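# Uncap the marker, then place cap and marker on pads

## Task

Separate the cap from the marker. Then set the cap on the yellow pad and the marker on the blue pad. Each item counts as placed only if its centre sits well within its pad and at least half its length lies over that pad.

## Robot and tools

Robot and frames. There are two 6-joint arms, left_arm and right_arm, facing each other across a table. Each has a parallel gripper. In the scene frame, +z is up, the table top is at z = +0.020 m, and the origin lies roughly between the two bases. The calibrated base of left_arm is at (-0.013, +0.466, +0.039) m with quat_wxyz (+0.703, 0, 0, -0.711), so it sits on the +y side. The base of right_arm is at (-0.005, -0.464, +0.039) m with quat_wxyz (+0.706, 0, 0, +0.709). For both bases, up is +z in the base's own frame. Arm names do not match image sides. Hand poses, hand velocities and wrist-camera poses are given in that arm's own base frame. The table and fixed cameras use the scene frame. Printed hand poses can be a few centimetres wrong, more so at long reach.

Joints. Every per-joint list and every row uses this order: waist (joint_0), shoulder (joint_1), elbow (joint_2), wrist pitch (joint_3), wrist yaw (joint_4), wrist roll (joint_5). Stated ranges in rad: waist -3.054..3.054, shoulder 0..3.142, elbow 0..2.356, wrist pitch -1.571..1.571, wrist yaw -1.571..1.571, wrist roll -3.142..3.142. Real ends may differ from these by up to 0.028 rad.

Gripper. The fingers point along the gripper's +x axis and close along its y axis. end_effector_position is the pinch point between the fingers, 3 to 4 cm back from the tips. Only the outer 1.5 cm of each finger face is flat, so grasp with the fingertips.

execute_actions(actions, cameras). actions is a list of actions. Each action is a table of up to 15 rows, and each row runs for one 1/30 s step. An action always lasts 15 steps (0.5 s); if the table is shorter, its last row repeats. Every row has 14 numbers in [-1, 1], with both arms in one list:
- left_arm's 6 joint values, then left_arm's opening;
- right_arm's 6 joint values, then right_arm's opening.
The joint values are offsets, not poses. They count from the arm's Joint targets as they were when the action began, not from the previous row. The same offset in the next action therefore moves the arm further. Scale: 1.0 equals 2.055 rad for waist, shoulder and elbow, and 4.263 rad for the three wrist joints. The opening is an absolute setting: +1 is fully open, and empty fingers touch at about -0.78. A full close takes at least about 0.6 s. An action that would push a joint more than 0.028 rad beyond its range is rejected for both arms. An empty actions list just returns state and images. cameras is a list of names; leaving it out, null or ["all"] gives every camera, and [] gives none.

move(target, speed, blend, opening_speed, blocking, cameras). target is either one 14-number row as above or a list of up to 15 such rows. Every row holds offsets from the same current Joint targets, not from the row before it. All joints move together, so the hand follows a curve, and nothing is avoided along the way. speed is the top speed in rad/s of the joint with the farthest to travel: 0.01 to 7, default 0.5. It can be one number or one per target. blend, in rad, rounds the corners at intermediate targets. opening_speed (0.2 or more per second) ramps the gripper command. With blocking=false the call returns after about 0.5 s while motion continues. The result adds a move: line, for example done, off_target, moving, held or fault, and limits=held if steps were withheld.

wait(seconds: 0 to 10) runs the scene while arms keep their last command. stop() brakes a running move. zoom_image(camera, region [x0, y0, x1, y1] in pixels, at most 504x504) enlarges part of that camera's latest image. read_manual gives licence texts only. finished_scene ends the scene for good; the goal must then hold without the robot.

Cameras, each 896x504: cam_head_left, cam_head_right, cam_high, cam_low, cam_left_wrist, cam_right_wrist.

Reading results.
- Joint positions: per arm, joints in rad, then the finger-pad gap in m (0.080 when fully open).
- Joint targets: the base that your next offsets count from.
- Tool commands: the current gripper commands.
- grip_measured: finger opening on the command scale.
- Joint torques and External joint torques: in N m.
- Step readings appear after execute_actions calls.
- "joint sent to its limit": a joint was clipped at its end.
- "joint command not followed": the clearance check changed that arm's targets.
- blocked: something stopped an arm.
- MOTOR HOT: a motor is heating.

Motion limits. Each step, a joint's target can lead its measured angle by at most 0.368 rad (first three joints) or 0.763 rad (wrist joints). A target more than 70 mm from the current hand position is scaled back, so large moves take several actions. To keep one arm still, send 0 for its six joints and repeat its current opening; sending 0 as the opening closes it.

Gripping. At first contact, read grip_measured. Then command about 0.08 below that reading for a full-force hold, or less below it for a lighter hold. Readings may be off by about 1 mm.

What to avoid.
- Contact torque at a joint's limit stops that arm for 10 s. Limits in N m: waist 18, shoulder 22.3, elbow 22.2, wrist pitch 5.86, wrist yaw 5.84, wrist roll 5.48. A held object's weight counts.
- Hard hits or squeezes between the two arms can fail the scene. Never close one gripper on the other arm's fingers.
- Do not drop items, release them while moving, slam them down or push hard.
- If anything ends up off the table, the task fails.
- Holding loads, staying stretched out, or pressing toward unreachable poses heats motors. At 95 °C the arm is halted.
- Loose objects may be nudged now and then, so check placements before finishing.

Each tool is called after "Call:" as name([rows], argument=value, ...), one row to a line, values as JSON.

## Session

Call:
execute_actions(actions=[])

Scene clock: 0.00 s.
left_arm: end_effector_position=(+0.2368, -0.1181, +0.2576) grip_measured=+1.000 end_effector_quat_wxyz=(+0.996, +0.073, -0.056, +0.013) | right_arm: end_effector_position=(+0.2842, -0.0387, +0.3395) grip_measured=+0.983 end_effector_quat_wxyz=(+0.822, +0.224, +0.436, -0.289)
Joint positions: left_arm=[-0.945 0.821 0.303 0.714 -0.954 0.306 0.08] | right_arm=[0.017 1.457 1.909 -1.535 0.293 0.718 0.079]
Joint velocities: within noise
Joint torques (N m): no reading
External joint torques (N m): no reading
Heat: left arm: hottest wrist roll 35 °C (+0.0 °C/min); right arm: hottest waist 34 °C (+0.0 °C/min).
Joint targets: left_arm=[-0.945 0.819 0.305 0.715 -0.954 0.306] | right_arm=[0.017 1.455 1.913 -1.534 0.293 0.718]
Tool commands: left_gripper/opening=+1.0 right_gripper/opening=+0.983043

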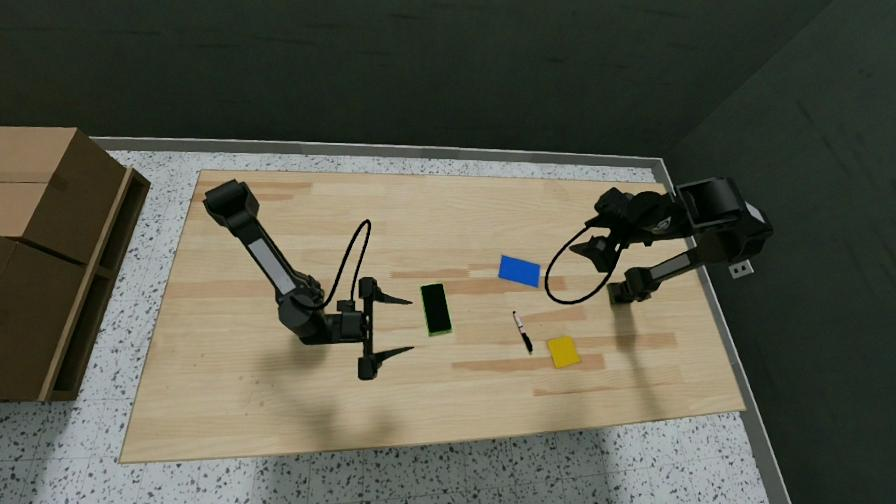

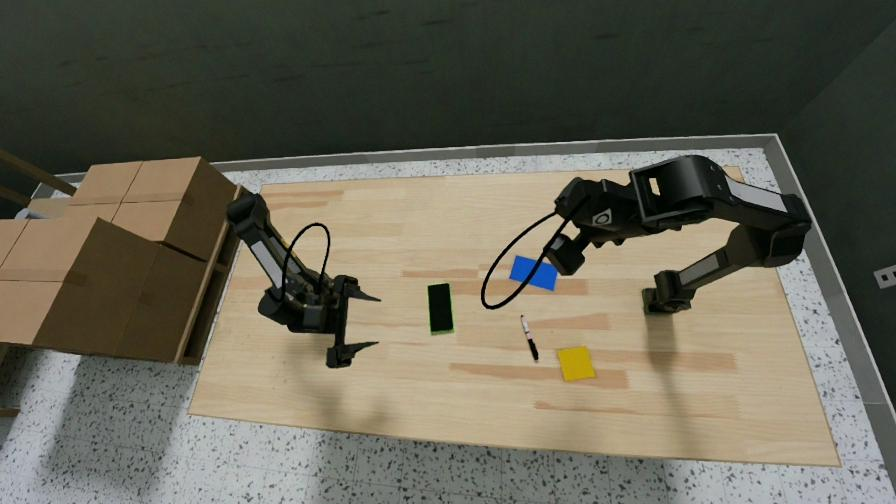

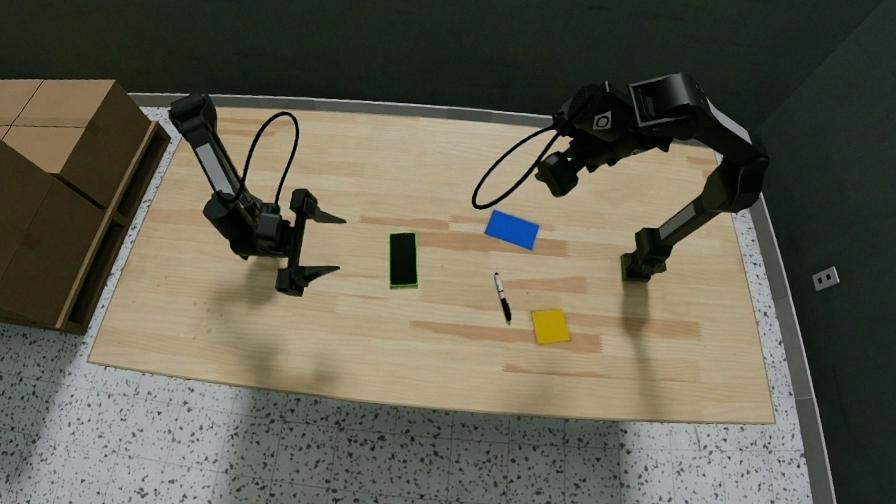

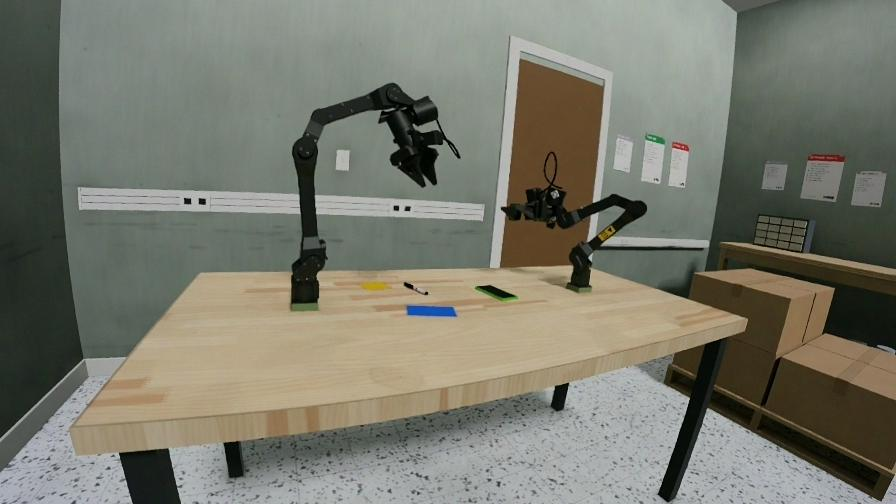

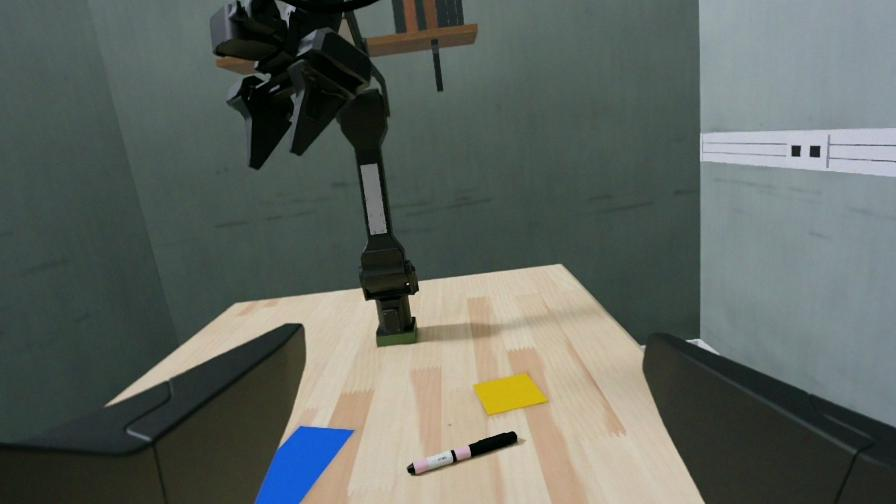

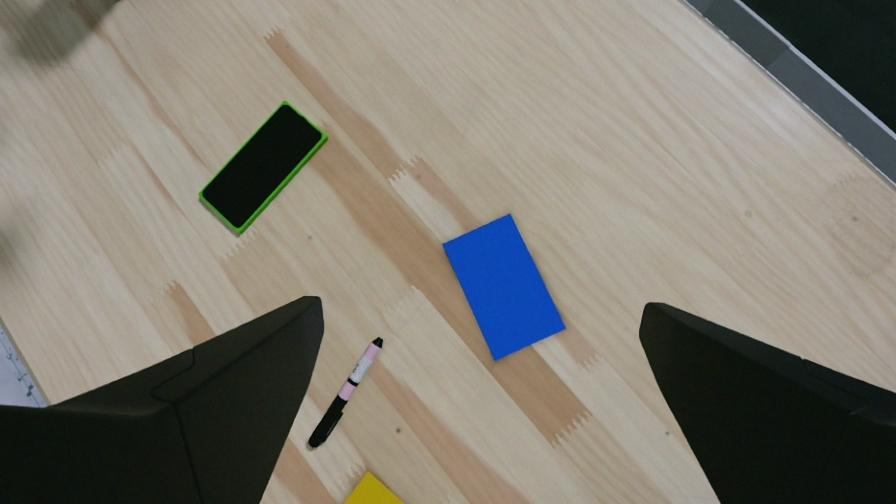

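Call:
zoom_image(camera="cam_right_wrist", region=[280, 320, 420, 504])

Call:
zoom_image(camera="cam_left_wrist", region=[390, 360, 560, 490])

Scaled by 2.739.

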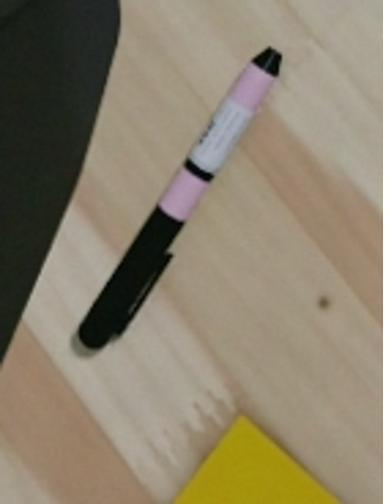

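Scaled by 2.965.

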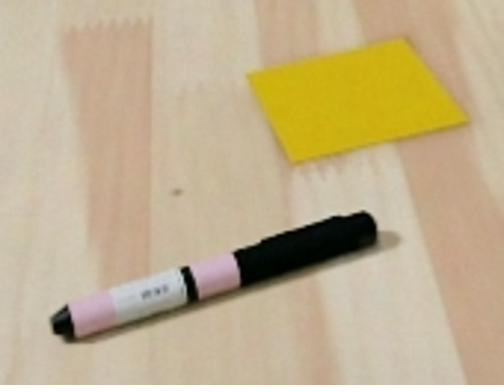

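Call:
move(target=[0,0,0,0,0,0,1,0.1674,0.254,-0.1397,0.0739,-0.0687,-0.5172,0.2], speed=1.3)

Call:
zoom_image(camera="cam_right_wrist", region=[250, 100, 690, 504])

Scene clock: 27.67 s.
left_arm: end_effector_position=(+0.2368, -0.1181, +0.2576) grip_measured=+1.000 end_effector_quat_wxyz=(+0.996, +0.073, -0.056, +0.013) | right_arm: end_effector_position=(+0.3533, +0.1318, +0.1051) grip_measured=+0.204 end_effector_quat_wxyz=(-0.431, +0.569, -0.424, -0.558)
Joint positions: left_arm=[-0.945 0.821 0.303 0.714 -0.954 0.306 0.08] | right_arm=[0.36 1.969 1.635 -1.22 0.007 -1.483 0.044]
Joint velocities: within noise
Joint torques (N m): left_arm=[0.02 -1 6.31 1.51 0.05 -0.03] | right_arm=[0.18 -6.09 4.62 0.38 -0.29 -0.1]
External joint torques (N m): left_arm=[0.01 0.32 -0.14 0.2 -0.04 -0.03] | right_arm=[0.13 2.16 -0.79 0.08 -0.24 -0.1]
Heat: left arm: hottest elbow 35 °C (+10.8 °C/min); right arm: hottest waist 34 °C (+0.0 °C/min).
Joint targets: left_arm=[-0.945 0.819 0.305 0.715 -0.954 0.306] | right_arm=[0.361 1.977 1.626 -1.219 0.000 -1.487]
move: done

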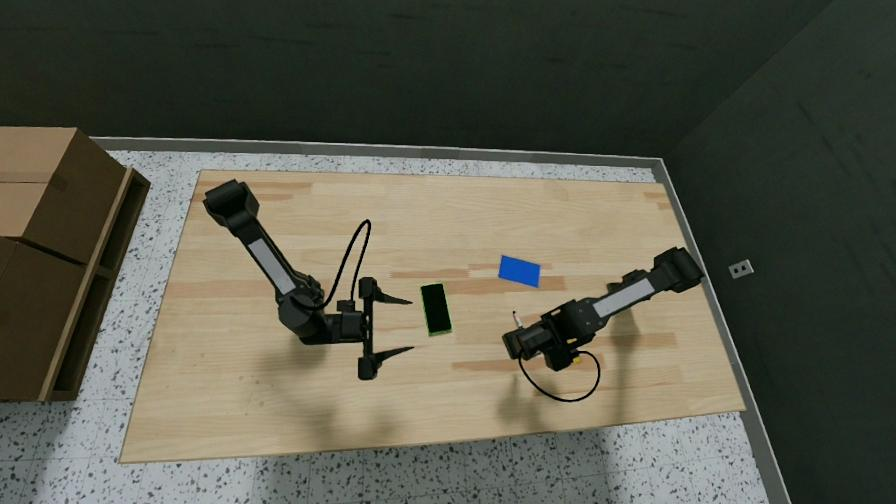

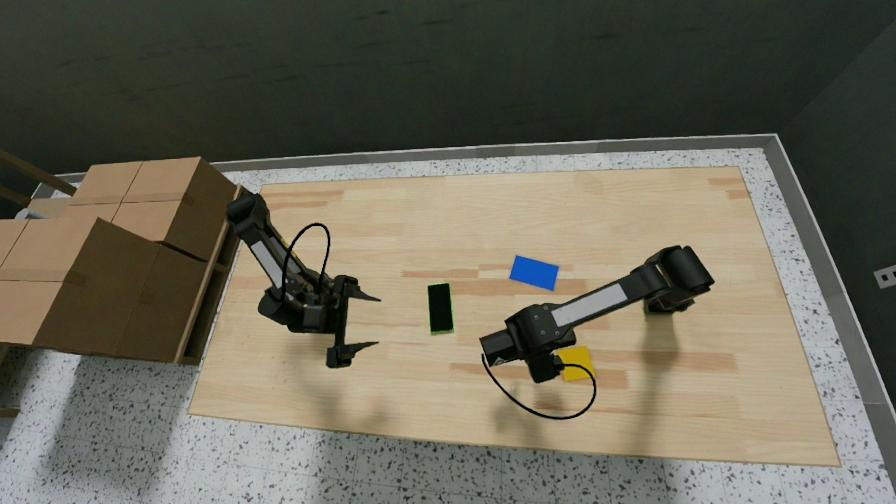

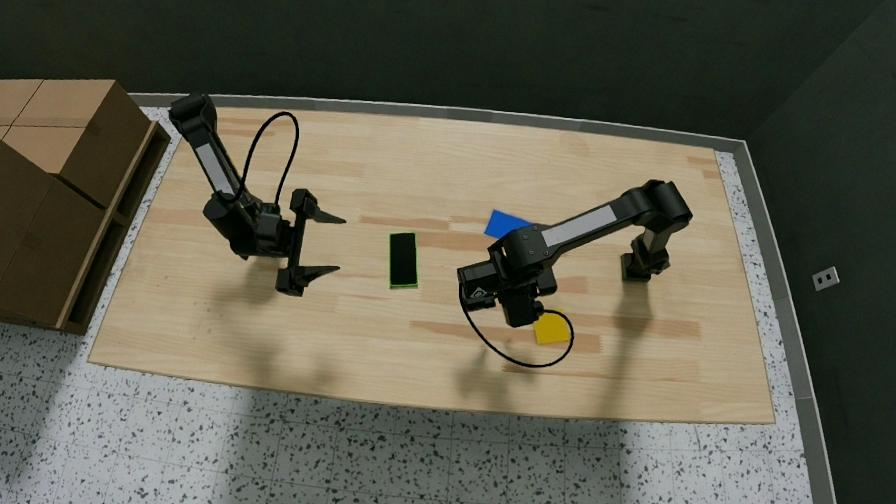

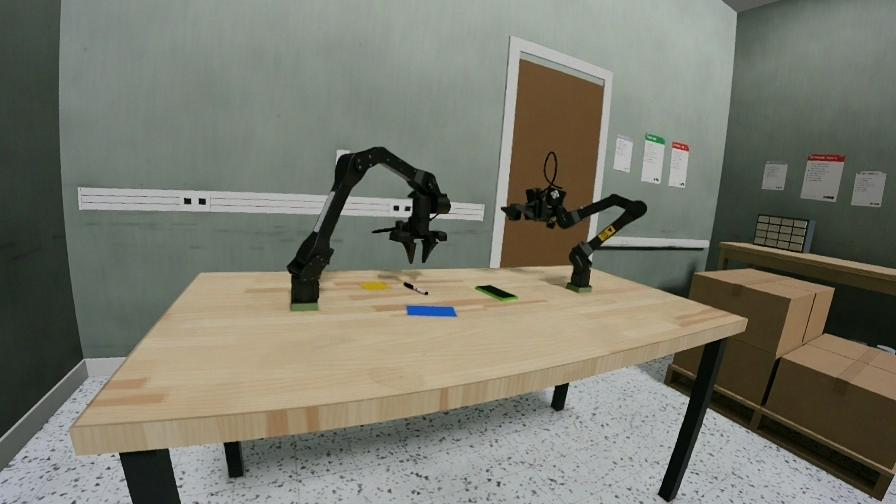

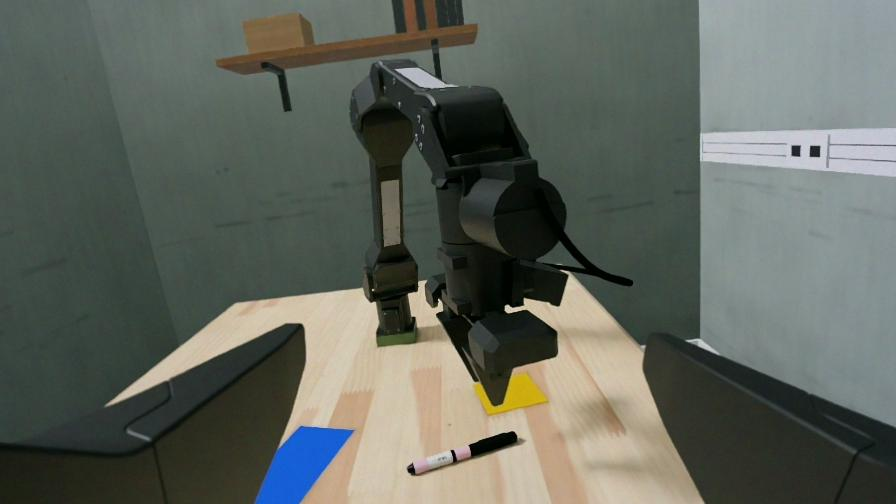

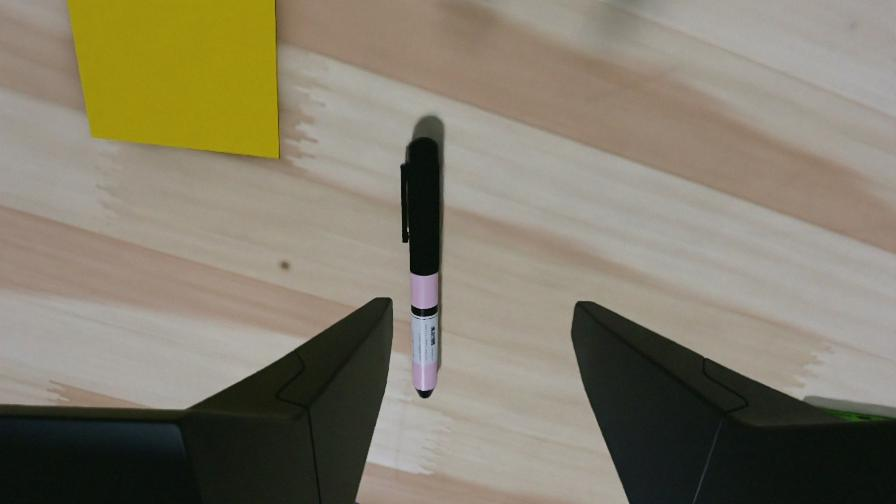

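Scaled by 1.145.

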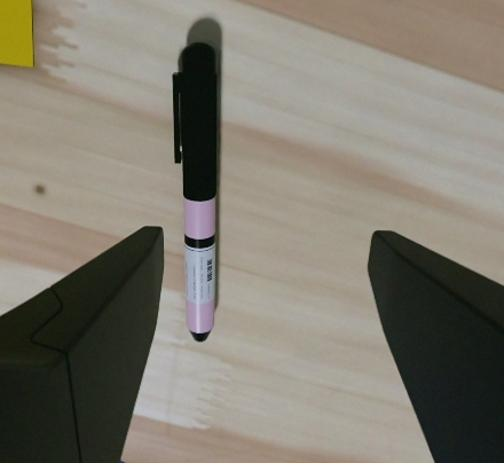

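Call:
move(target=[0,0,0,0,0,0,1,0,-0.01825,-0.1047,0.0415,0,0,0.2], cameras=["cam_right_wrist","cam_left_wrist"])

Scene clock: 34.07 s.
left_arm: end_effector_position=(+0.2368, -0.1181, +0.2576) grip_measured=+1.000 end_effector_quat_wxyz=(+0.996, +0.073, -0.056, +0.013) | right_arm: end_effector_position=(+0.3362, +0.1254, +0.0566) grip_measured=+0.204 end_effector_quat_wxyz=(-0.424, +0.564, -0.431, -0.563)
Joint positions: left_arm=[-0.945 0.821 0.303 0.714 -0.954 0.306 0.08] | right_arm=[0.36 1.956 1.421 -1.044 0.007 -1.484 0.044]
Joint velocities: within noise
Joint torques (N m): left_arm=[0.04 -1 6.29 1.51 0.05 -0.03] | right_arm=[0.15 -8.3 4.22 0.34 -0.29 -0.11]
External joint torques (N m): left_arm=[0.04 0.31 -0.16 0.2 -0.05 -0.03] | right_arm=[0.1 -0.36 -0.96 0.08 -0.24 -0.11]
Heat: left arm: hottest elbow 35 °C (+8.8 °C/min); right arm: hottest waist 34 °C (+0.0 °C/min).
Joint targets: left_arm=[-0.945 0.819 0.305 0.715 -0.954 0.306] | right_arm=[0.361 1.939 1.410 -1.042 0.000 -1.487]
move: done
Images, in order (width x height): cam_left_wrist 896x504, cam_right_wrist 896x504.

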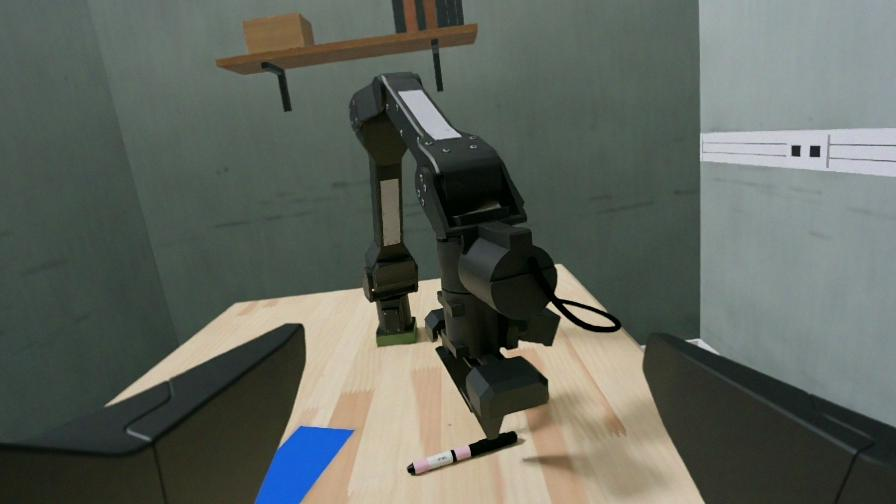

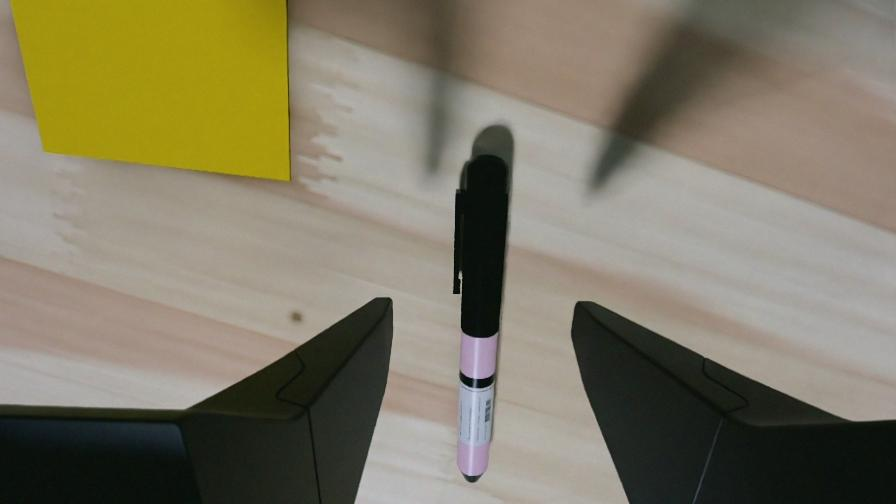

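Call:
move(target=[0,0,0,0,0,0,1,0,0.0287,-0.0388,0.0325,0,0,0.2], speed=0.2, cameras=["cam_right_wrist","cam_left_wrist"])

Call:
zoom_image(camera="cam_left_wrist", region=[380, 340, 580, 500])

Scene clock: 37.87 s.
left_arm: end_effector_position=(+0.2368, -0.1181, +0.2576) grip_measured=+1.000 end_effector_quat_wxyz=(+0.996, +0.073, -0.056, +0.013) | right_arm: end_effector_position=(+0.3395, +0.1266, +0.0261) grip_measured=+0.204 end_effector_quat_wxyz=(-0.431, +0.569, -0.424, -0.558)
Joint positions: left_arm=[-0.945 0.821 0.303 0.714 -0.954 0.306 0.08] | right_arm=[0.36 1.99 1.34 -0.905 0.007 -1.484 0.044]
Joint velocities: within noise
Joint torques (N m): left_arm=[0.03 -0.99 6.27 1.51 0.06 -0.03] | right_arm=[0.15 -5.8 4.2 0.37 -0.29 -0.11]
External joint torques (N m): left_arm=[0.03 0.25 -0.1 0.23 -0.04 -0.03] | right_arm=[0.13 2.2 -0.79 0.08 -0.24 -0.11]
Heat: left arm: hottest elbow 36 °C (+9.5 °C/min); right arm: hottest waist 34 °C (+0.0 °C/min).
Joint targets: left_arm=[-0.945 0.819 0.305 0.715 -0.954 0.306] | right_arm=[0.361 1.998 1.331 -0.903 0.000 -1.487]
move: done
Images, in order (width x height): cam_left_wrist 896x504, cam_right_wrist 896x504.

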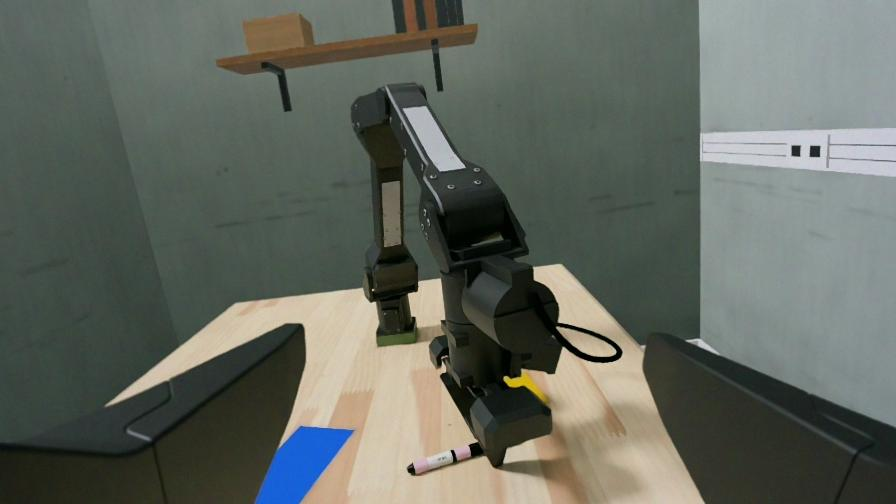

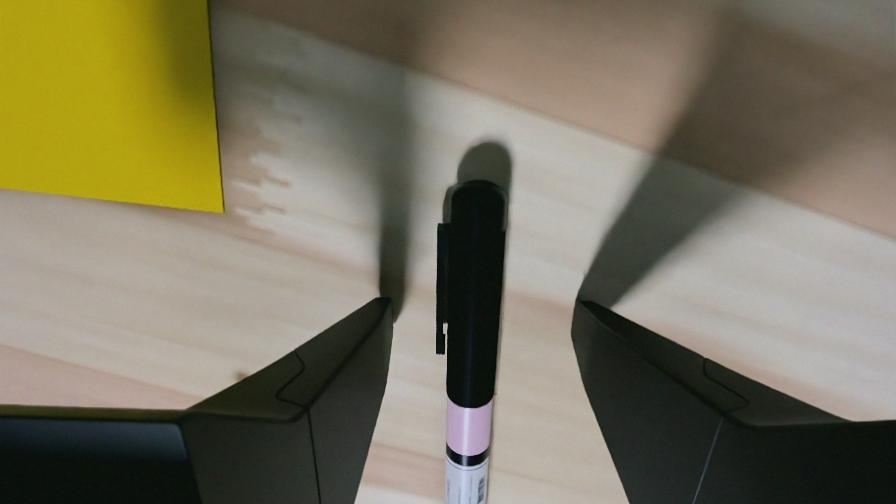

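Scaled by 2.520.

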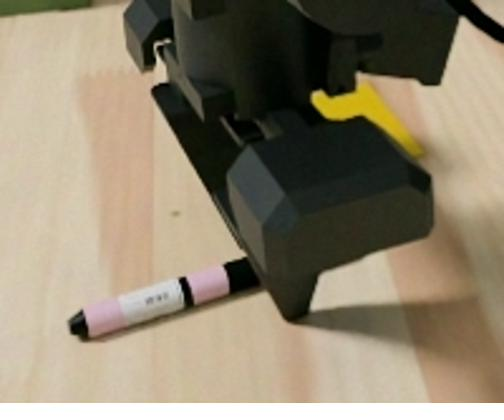

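Call:
move([
  [0,0,0,0,0,0,1,0,0.0046,-0.0059,0.0051,0,0,0.2],
  [0,0,0,0,0,0,1,0,0.0046,-0.0059,0.0051,0,0,-0.62],
], speed=0.2, opening_speed=1.0, cameras=["cam_right_wrist","cam_left_wrist"])

Scene clock: 43.10 s.
left_arm: end_effector_position=(+0.2368, -0.1181, +0.2576) grip_measured=+1.000 end_effector_quat_wxyz=(+0.996, +0.073, -0.056, +0.013) | right_arm: end_effector_position=(+0.3411, +0.1273, +0.0242) grip_measured=-0.526 end_effector_quat_wxyz=(-0.434, +0.571, -0.420, -0.556)
Joint positions: left_arm=[-0.945 0.821 0.303 0.714 -0.954 0.306 0.08] | right_arm=[0.36 1.99 1.332 -0.885 0.007 -1.484 0.011]
Joint velocities: within noise
Joint torques (N m): left_arm=[0.01 -1 6.25 1.51 0.04 -0.03] | right_arm=[0.15 -4.84 3.79 0.53 -0.28 -0.11]
External joint torques (N m): left_arm=[0 0.32 -0.19 0.2 -0.05 -0.02] | right_arm=[0.19 3.09 -1.19 0.22 -0.24 -0.11]
Heat: left arm: hottest elbow 36 °C (+8.4 °C/min); right arm: hottest waist 34 °C (+0.0 °C/min).
Joint targets: left_arm=[-0.945 0.819 0.305 0.715 -0.954 0.306] | right_arm=[0.361 2.008 1.318 -0.882 0.000 -1.487]
move: done
Images, in order (width x height): cam_left_wrist 896x504, cam_right_wrist 896x504.

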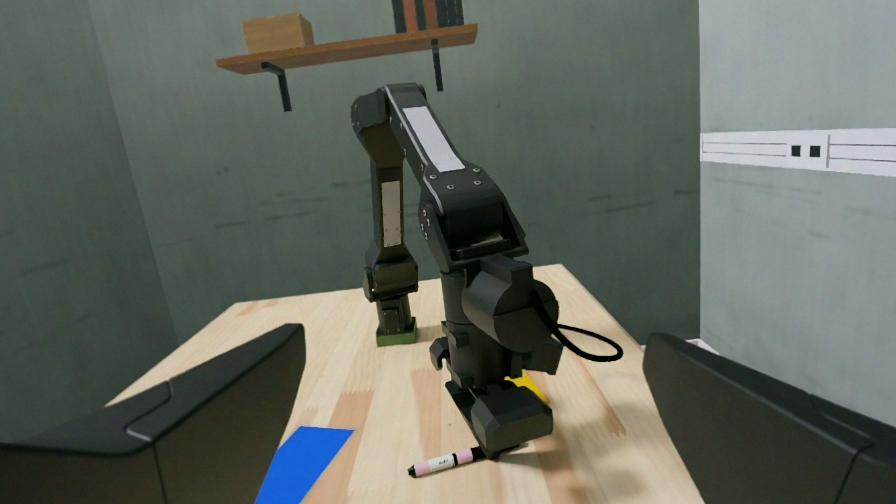

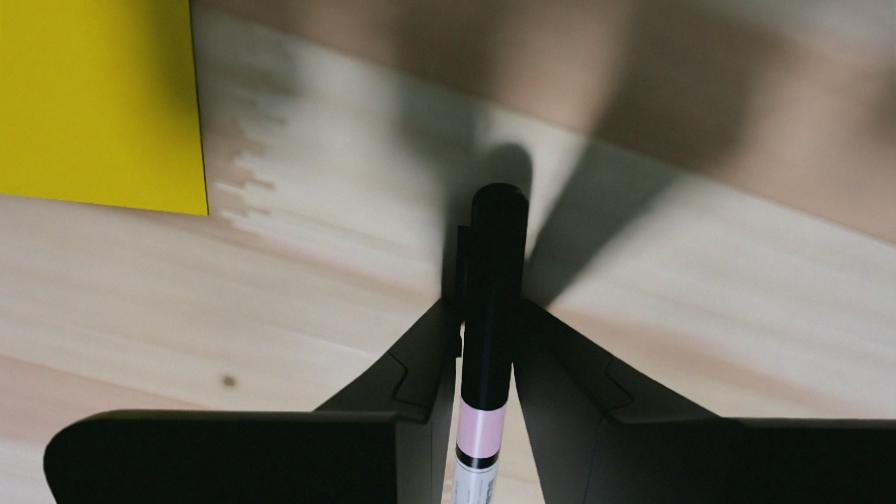

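Call:
move([
  [0,0,0,0,0,0,1,0,0,0,0,0,0,-0.72],
  [0,0,0,0,0,0,0.4,0,-0.038,0.0496,-0.0422,0,0,-0.72],
  [0,0,0,0,0,0,0.4,-0.1465,-0.1709,0.1309,0.0185,0,-0.0197,-0.72],
  [0.5027,0.4049,0.7285,-0.4079,0.2238,-0.4403,0.4,-0.1465,-0.1709,0.1309,0.0185,0,-0.0197,-0.72],
], speed=[0.5,0.3,0.5,1.0])

Call:
zoom_image(camera="cam_left_wrist", region=[200, 0, 700, 500])

Call:
zoom_image(camera="cam_high", region=[380, 180, 580, 340])

Scene clock: 57.43 s.
left_arm: end_effector_position=(+0.4101, +0.0364, +0.2952) grip_measured=+0.403 end_effector_quat_wxyz=(+0.628, -0.652, +0.271, +0.327) | right_arm: end_effector_position=(+0.4299, +0.0249, +0.2351) grip_measured=-0.526 end_effector_quat_wxyz=(+0.629, -0.647, +0.288, +0.322)
Joint positions: left_arm=[0.088 1.639 1.788 -1.022 -0.001 -1.568 0.053] | right_arm=[0.059 1.663 1.576 -0.805 0.005 -1.568 0.011]
Joint velocities: within noise
Joint torques (N m): left_arm=[0.08 -4.72 7.35 1.21 -0.03 -0.13] | right_arm=[0.08 -6.51 7.42 1.25 -0.19 -0.07]
External joint torques (N m): left_arm=[0.08 2.08 1.15 -0.06 0.01 -0.16] | right_arm=[0.09 0.35 1.2 0.04 -0.16 -0.1]
Heat: left arm: hottest elbow 37 °C (+7.3 °C/min); right arm: hottest elbow 35 °C (+3.1 °C/min).
Joint targets: left_arm=[0.088 1.652 1.802 -1.023 0.000 -1.571] | right_arm=[0.060 1.657 1.587 -0.803 0.000 -1.571]
move: done

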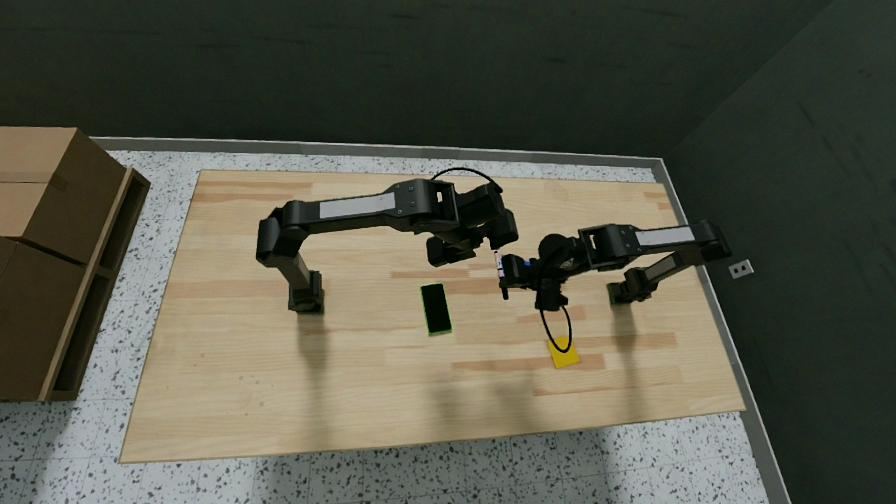

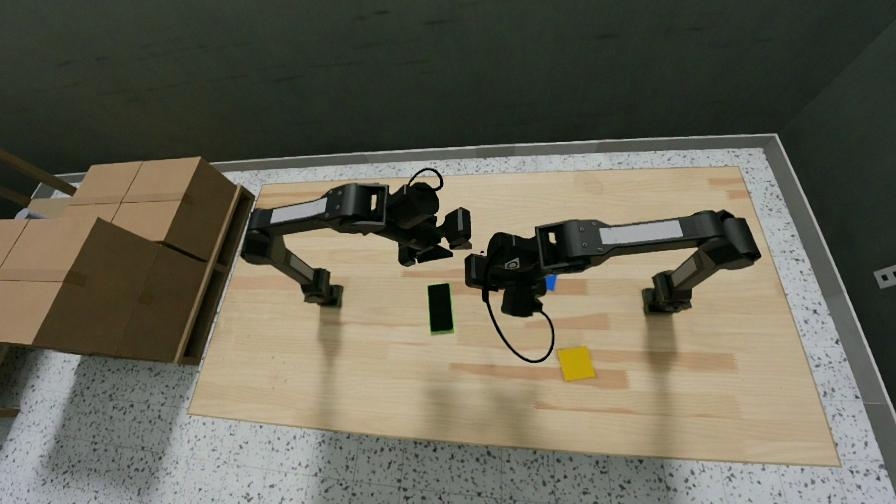

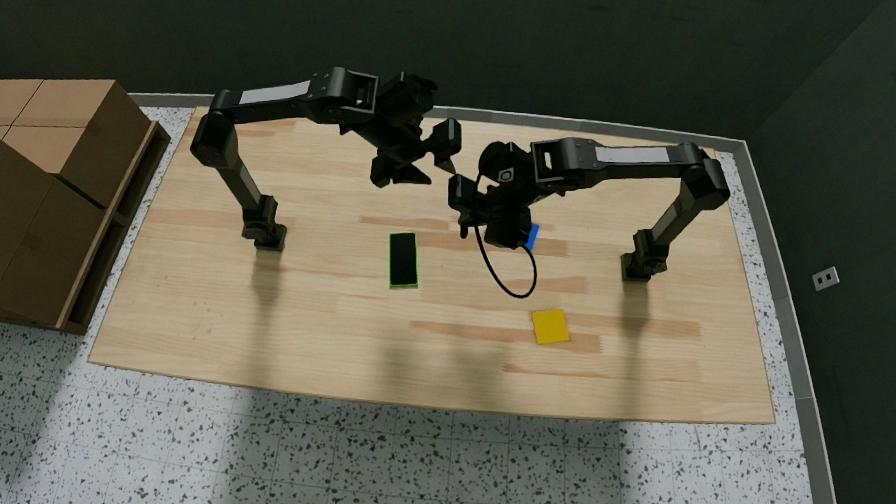

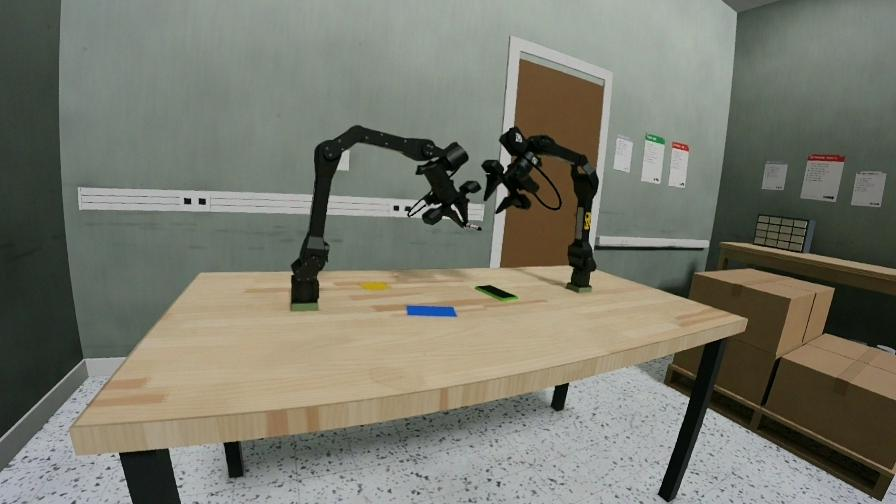

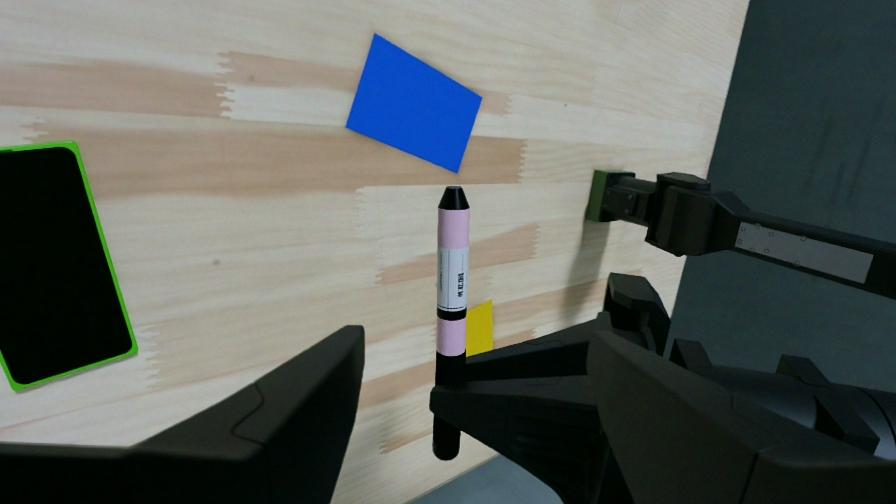

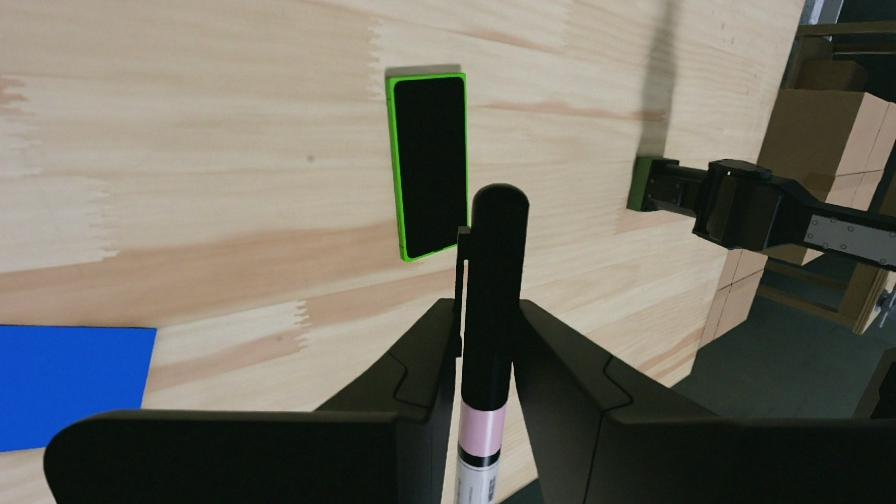

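Scaled by 1.008.

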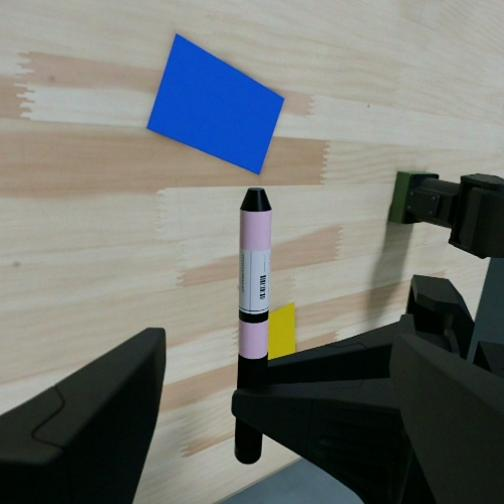

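Scaled by 2.520.

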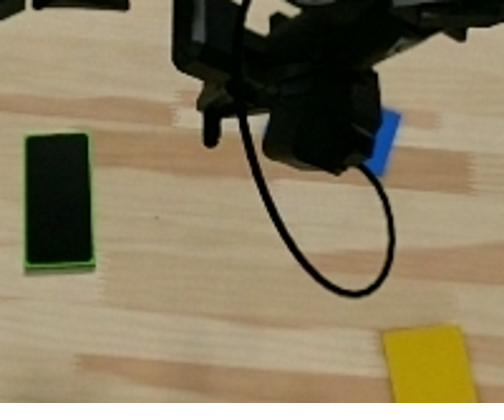

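Call:
move([
  [-0.0185,0,0,0,0,0,0.2,0,0,0,0,0,0,-0.72],
  [-0.0185,0.0713,-0.0581,0.0623,0,0,0.2,0,0,0,0,0,0,-0.72],
], speed=0.25, cameras=["cam_left_wrist","cam_right_wrist","cam_low"])

Call:
zoom_image(camera="cam_low", region=[380, 110, 580, 270])

Scene clock: 65.40 s.
left_arm: end_effector_position=(+0.4684, +0.0285, +0.2340) grip_measured=+0.203 end_effector_quat_wxyz=(+0.634, -0.652, +0.272, +0.313) | right_arm: end_effector_position=(+0.4296, +0.0292, +0.2351) grip_measured=-0.526 end_effector_quat_wxyz=(+0.626, -0.649, +0.283, +0.327)
Joint positions: left_arm=[0.06 1.786 1.692 -0.76 -0.004 -1.573 0.044] | right_arm=[0.068 1.663 1.576 -0.805 0 -1.574 0.011]
Joint velocities: within noise
Joint torques (N m): left_arm=[-0.85 -6.25 4.87 1.53 0.05 0.08] | right_arm=[-0.74 -6.48 7.41 1.25 -0.01 0.12]
External joint torques (N m): left_arm=[-0.85 1.8 -1.6 0.25 0.09 0.04] | right_arm=[-0.71 0.52 1.09 0.02 0.03 0.08]
Heat: left arm: hottest elbow 37 °C (+5.1 °C/min); right arm: hottest elbow 37 °C (+5.1 °C/min).
Joint targets: left_arm=[0.050 1.798 1.683 -0.758 0.000 -1.571] | right_arm=[0.060 1.657 1.587 -0.803 0.000 -1.571]
move: done
Images, in order (width x height): cam_low 896x504, cam_left_wrist 896x504, cam_right_wrist 896x504.

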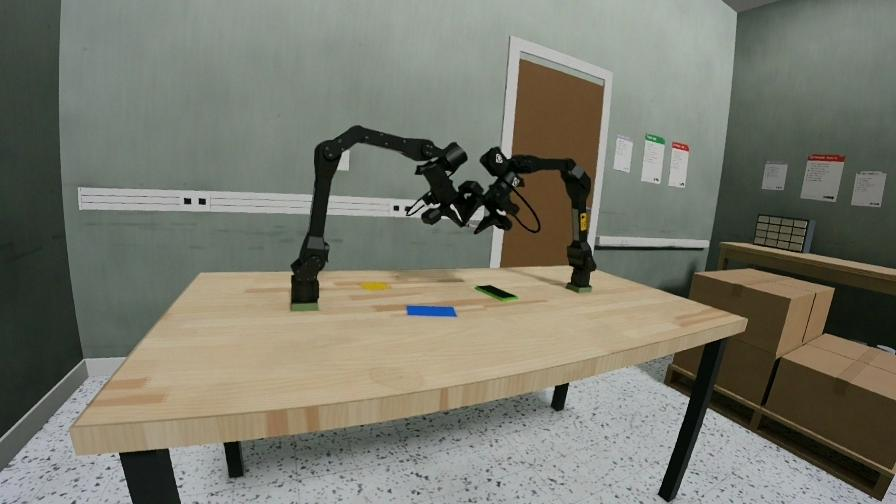

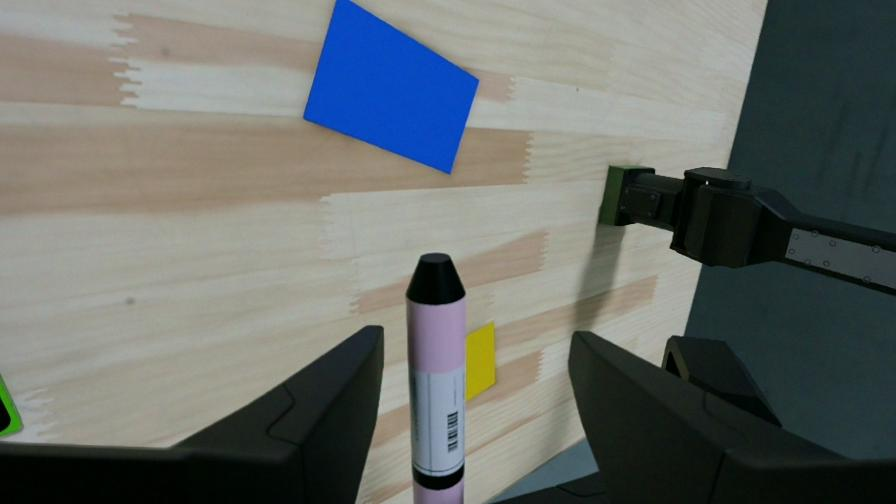

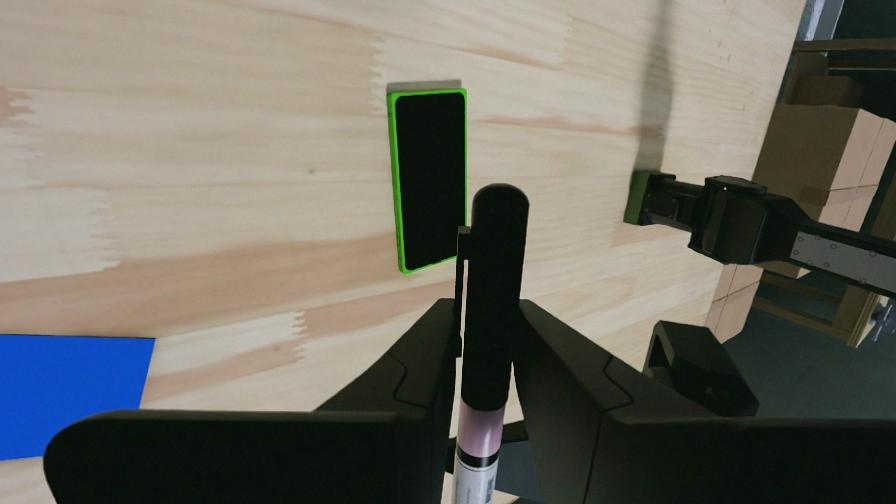

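Scaled by 2.520.

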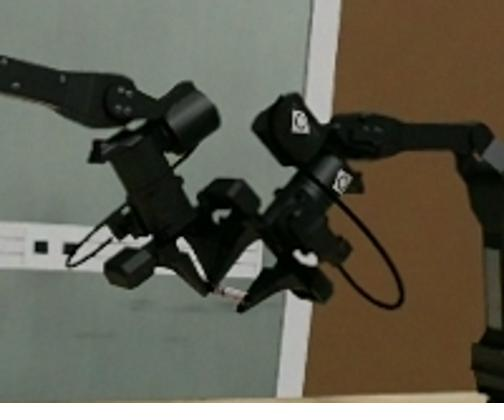

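Call:
move([
  [0.0049,0,0,0,0,0,0.2,0,0,0,0,0,0,-0.72],
  [0.0049,-0.0041,-0.0303,0.0126,0,0,0.2,0,0,0,0,0,0,-0.72],
], speed=0.2, cameras=["cam_left_wrist","cam_right_wrist"])

Scene clock: 74.00 s.
left_arm: end_effector_position=(+0.4685, +0.0305, +0.2171) grip_measured=+0.203 end_effector_quat_wxyz=(+0.632, -0.652, +0.274, +0.317) | right_arm: end_effector_position=(+0.4297, +0.0282, +0.2351) grip_measured=-0.526 end_effector_quat_wxyz=(+0.627, -0.648, +0.284, +0.326)
Joint positions: left_arm=[0.064 1.786 1.631 -0.708 -0.002 -1.573 0.044] | right_arm=[0.065 1.663 1.576 -0.805 0 -1.572 0.011]
Joint velocities: within noise
Joint torques (N m): left_arm=[-0.3 -7.03 4.97 1.61 0 0.06] | right_arm=[-0.48 -6.54 7.39 1.25 -0.01 0.08]
External joint torques (N m): left_arm=[-0.28 1.21 -1.67 0.3 0.04 0.03] | right_arm=[-0.42 0.4 1.11 0.02 0.03 0.05]
Heat: left arm: hottest elbow 36 °C (+3.0 °C/min); right arm: hottest elbow 38 °C (+6.0 °C/min).
Joint targets: left_arm=[0.060 1.790 1.620 -0.704 0.000 -1.570] | right_arm=[0.060 1.657 1.587 -0.803 0.001 -1.570]
move: done
Images, in order (width x height): cam_left_wrist 896x504, cam_right_wrist 896x504.

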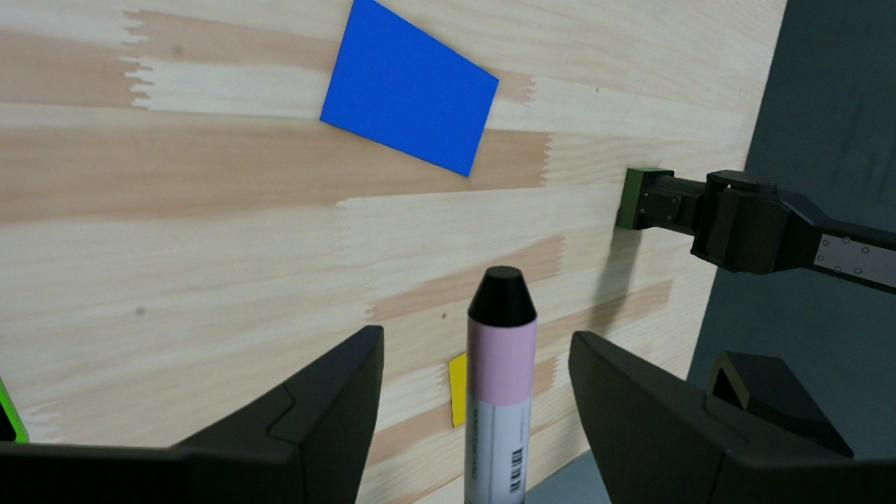

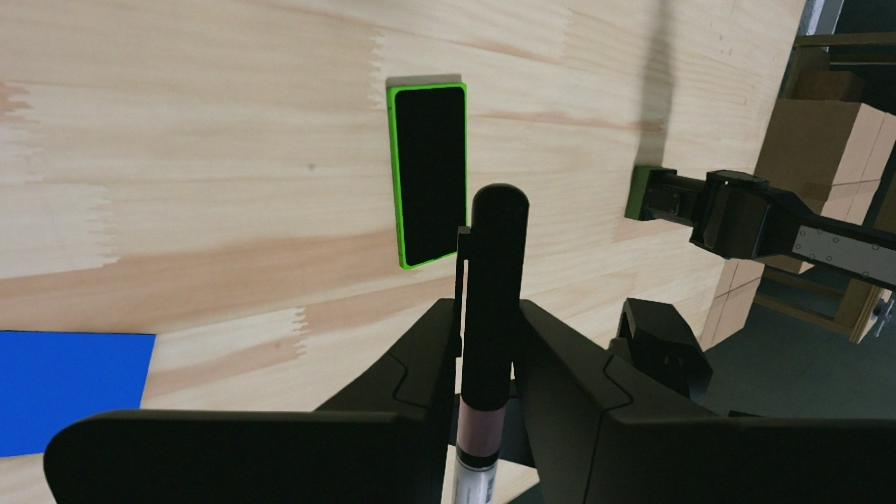

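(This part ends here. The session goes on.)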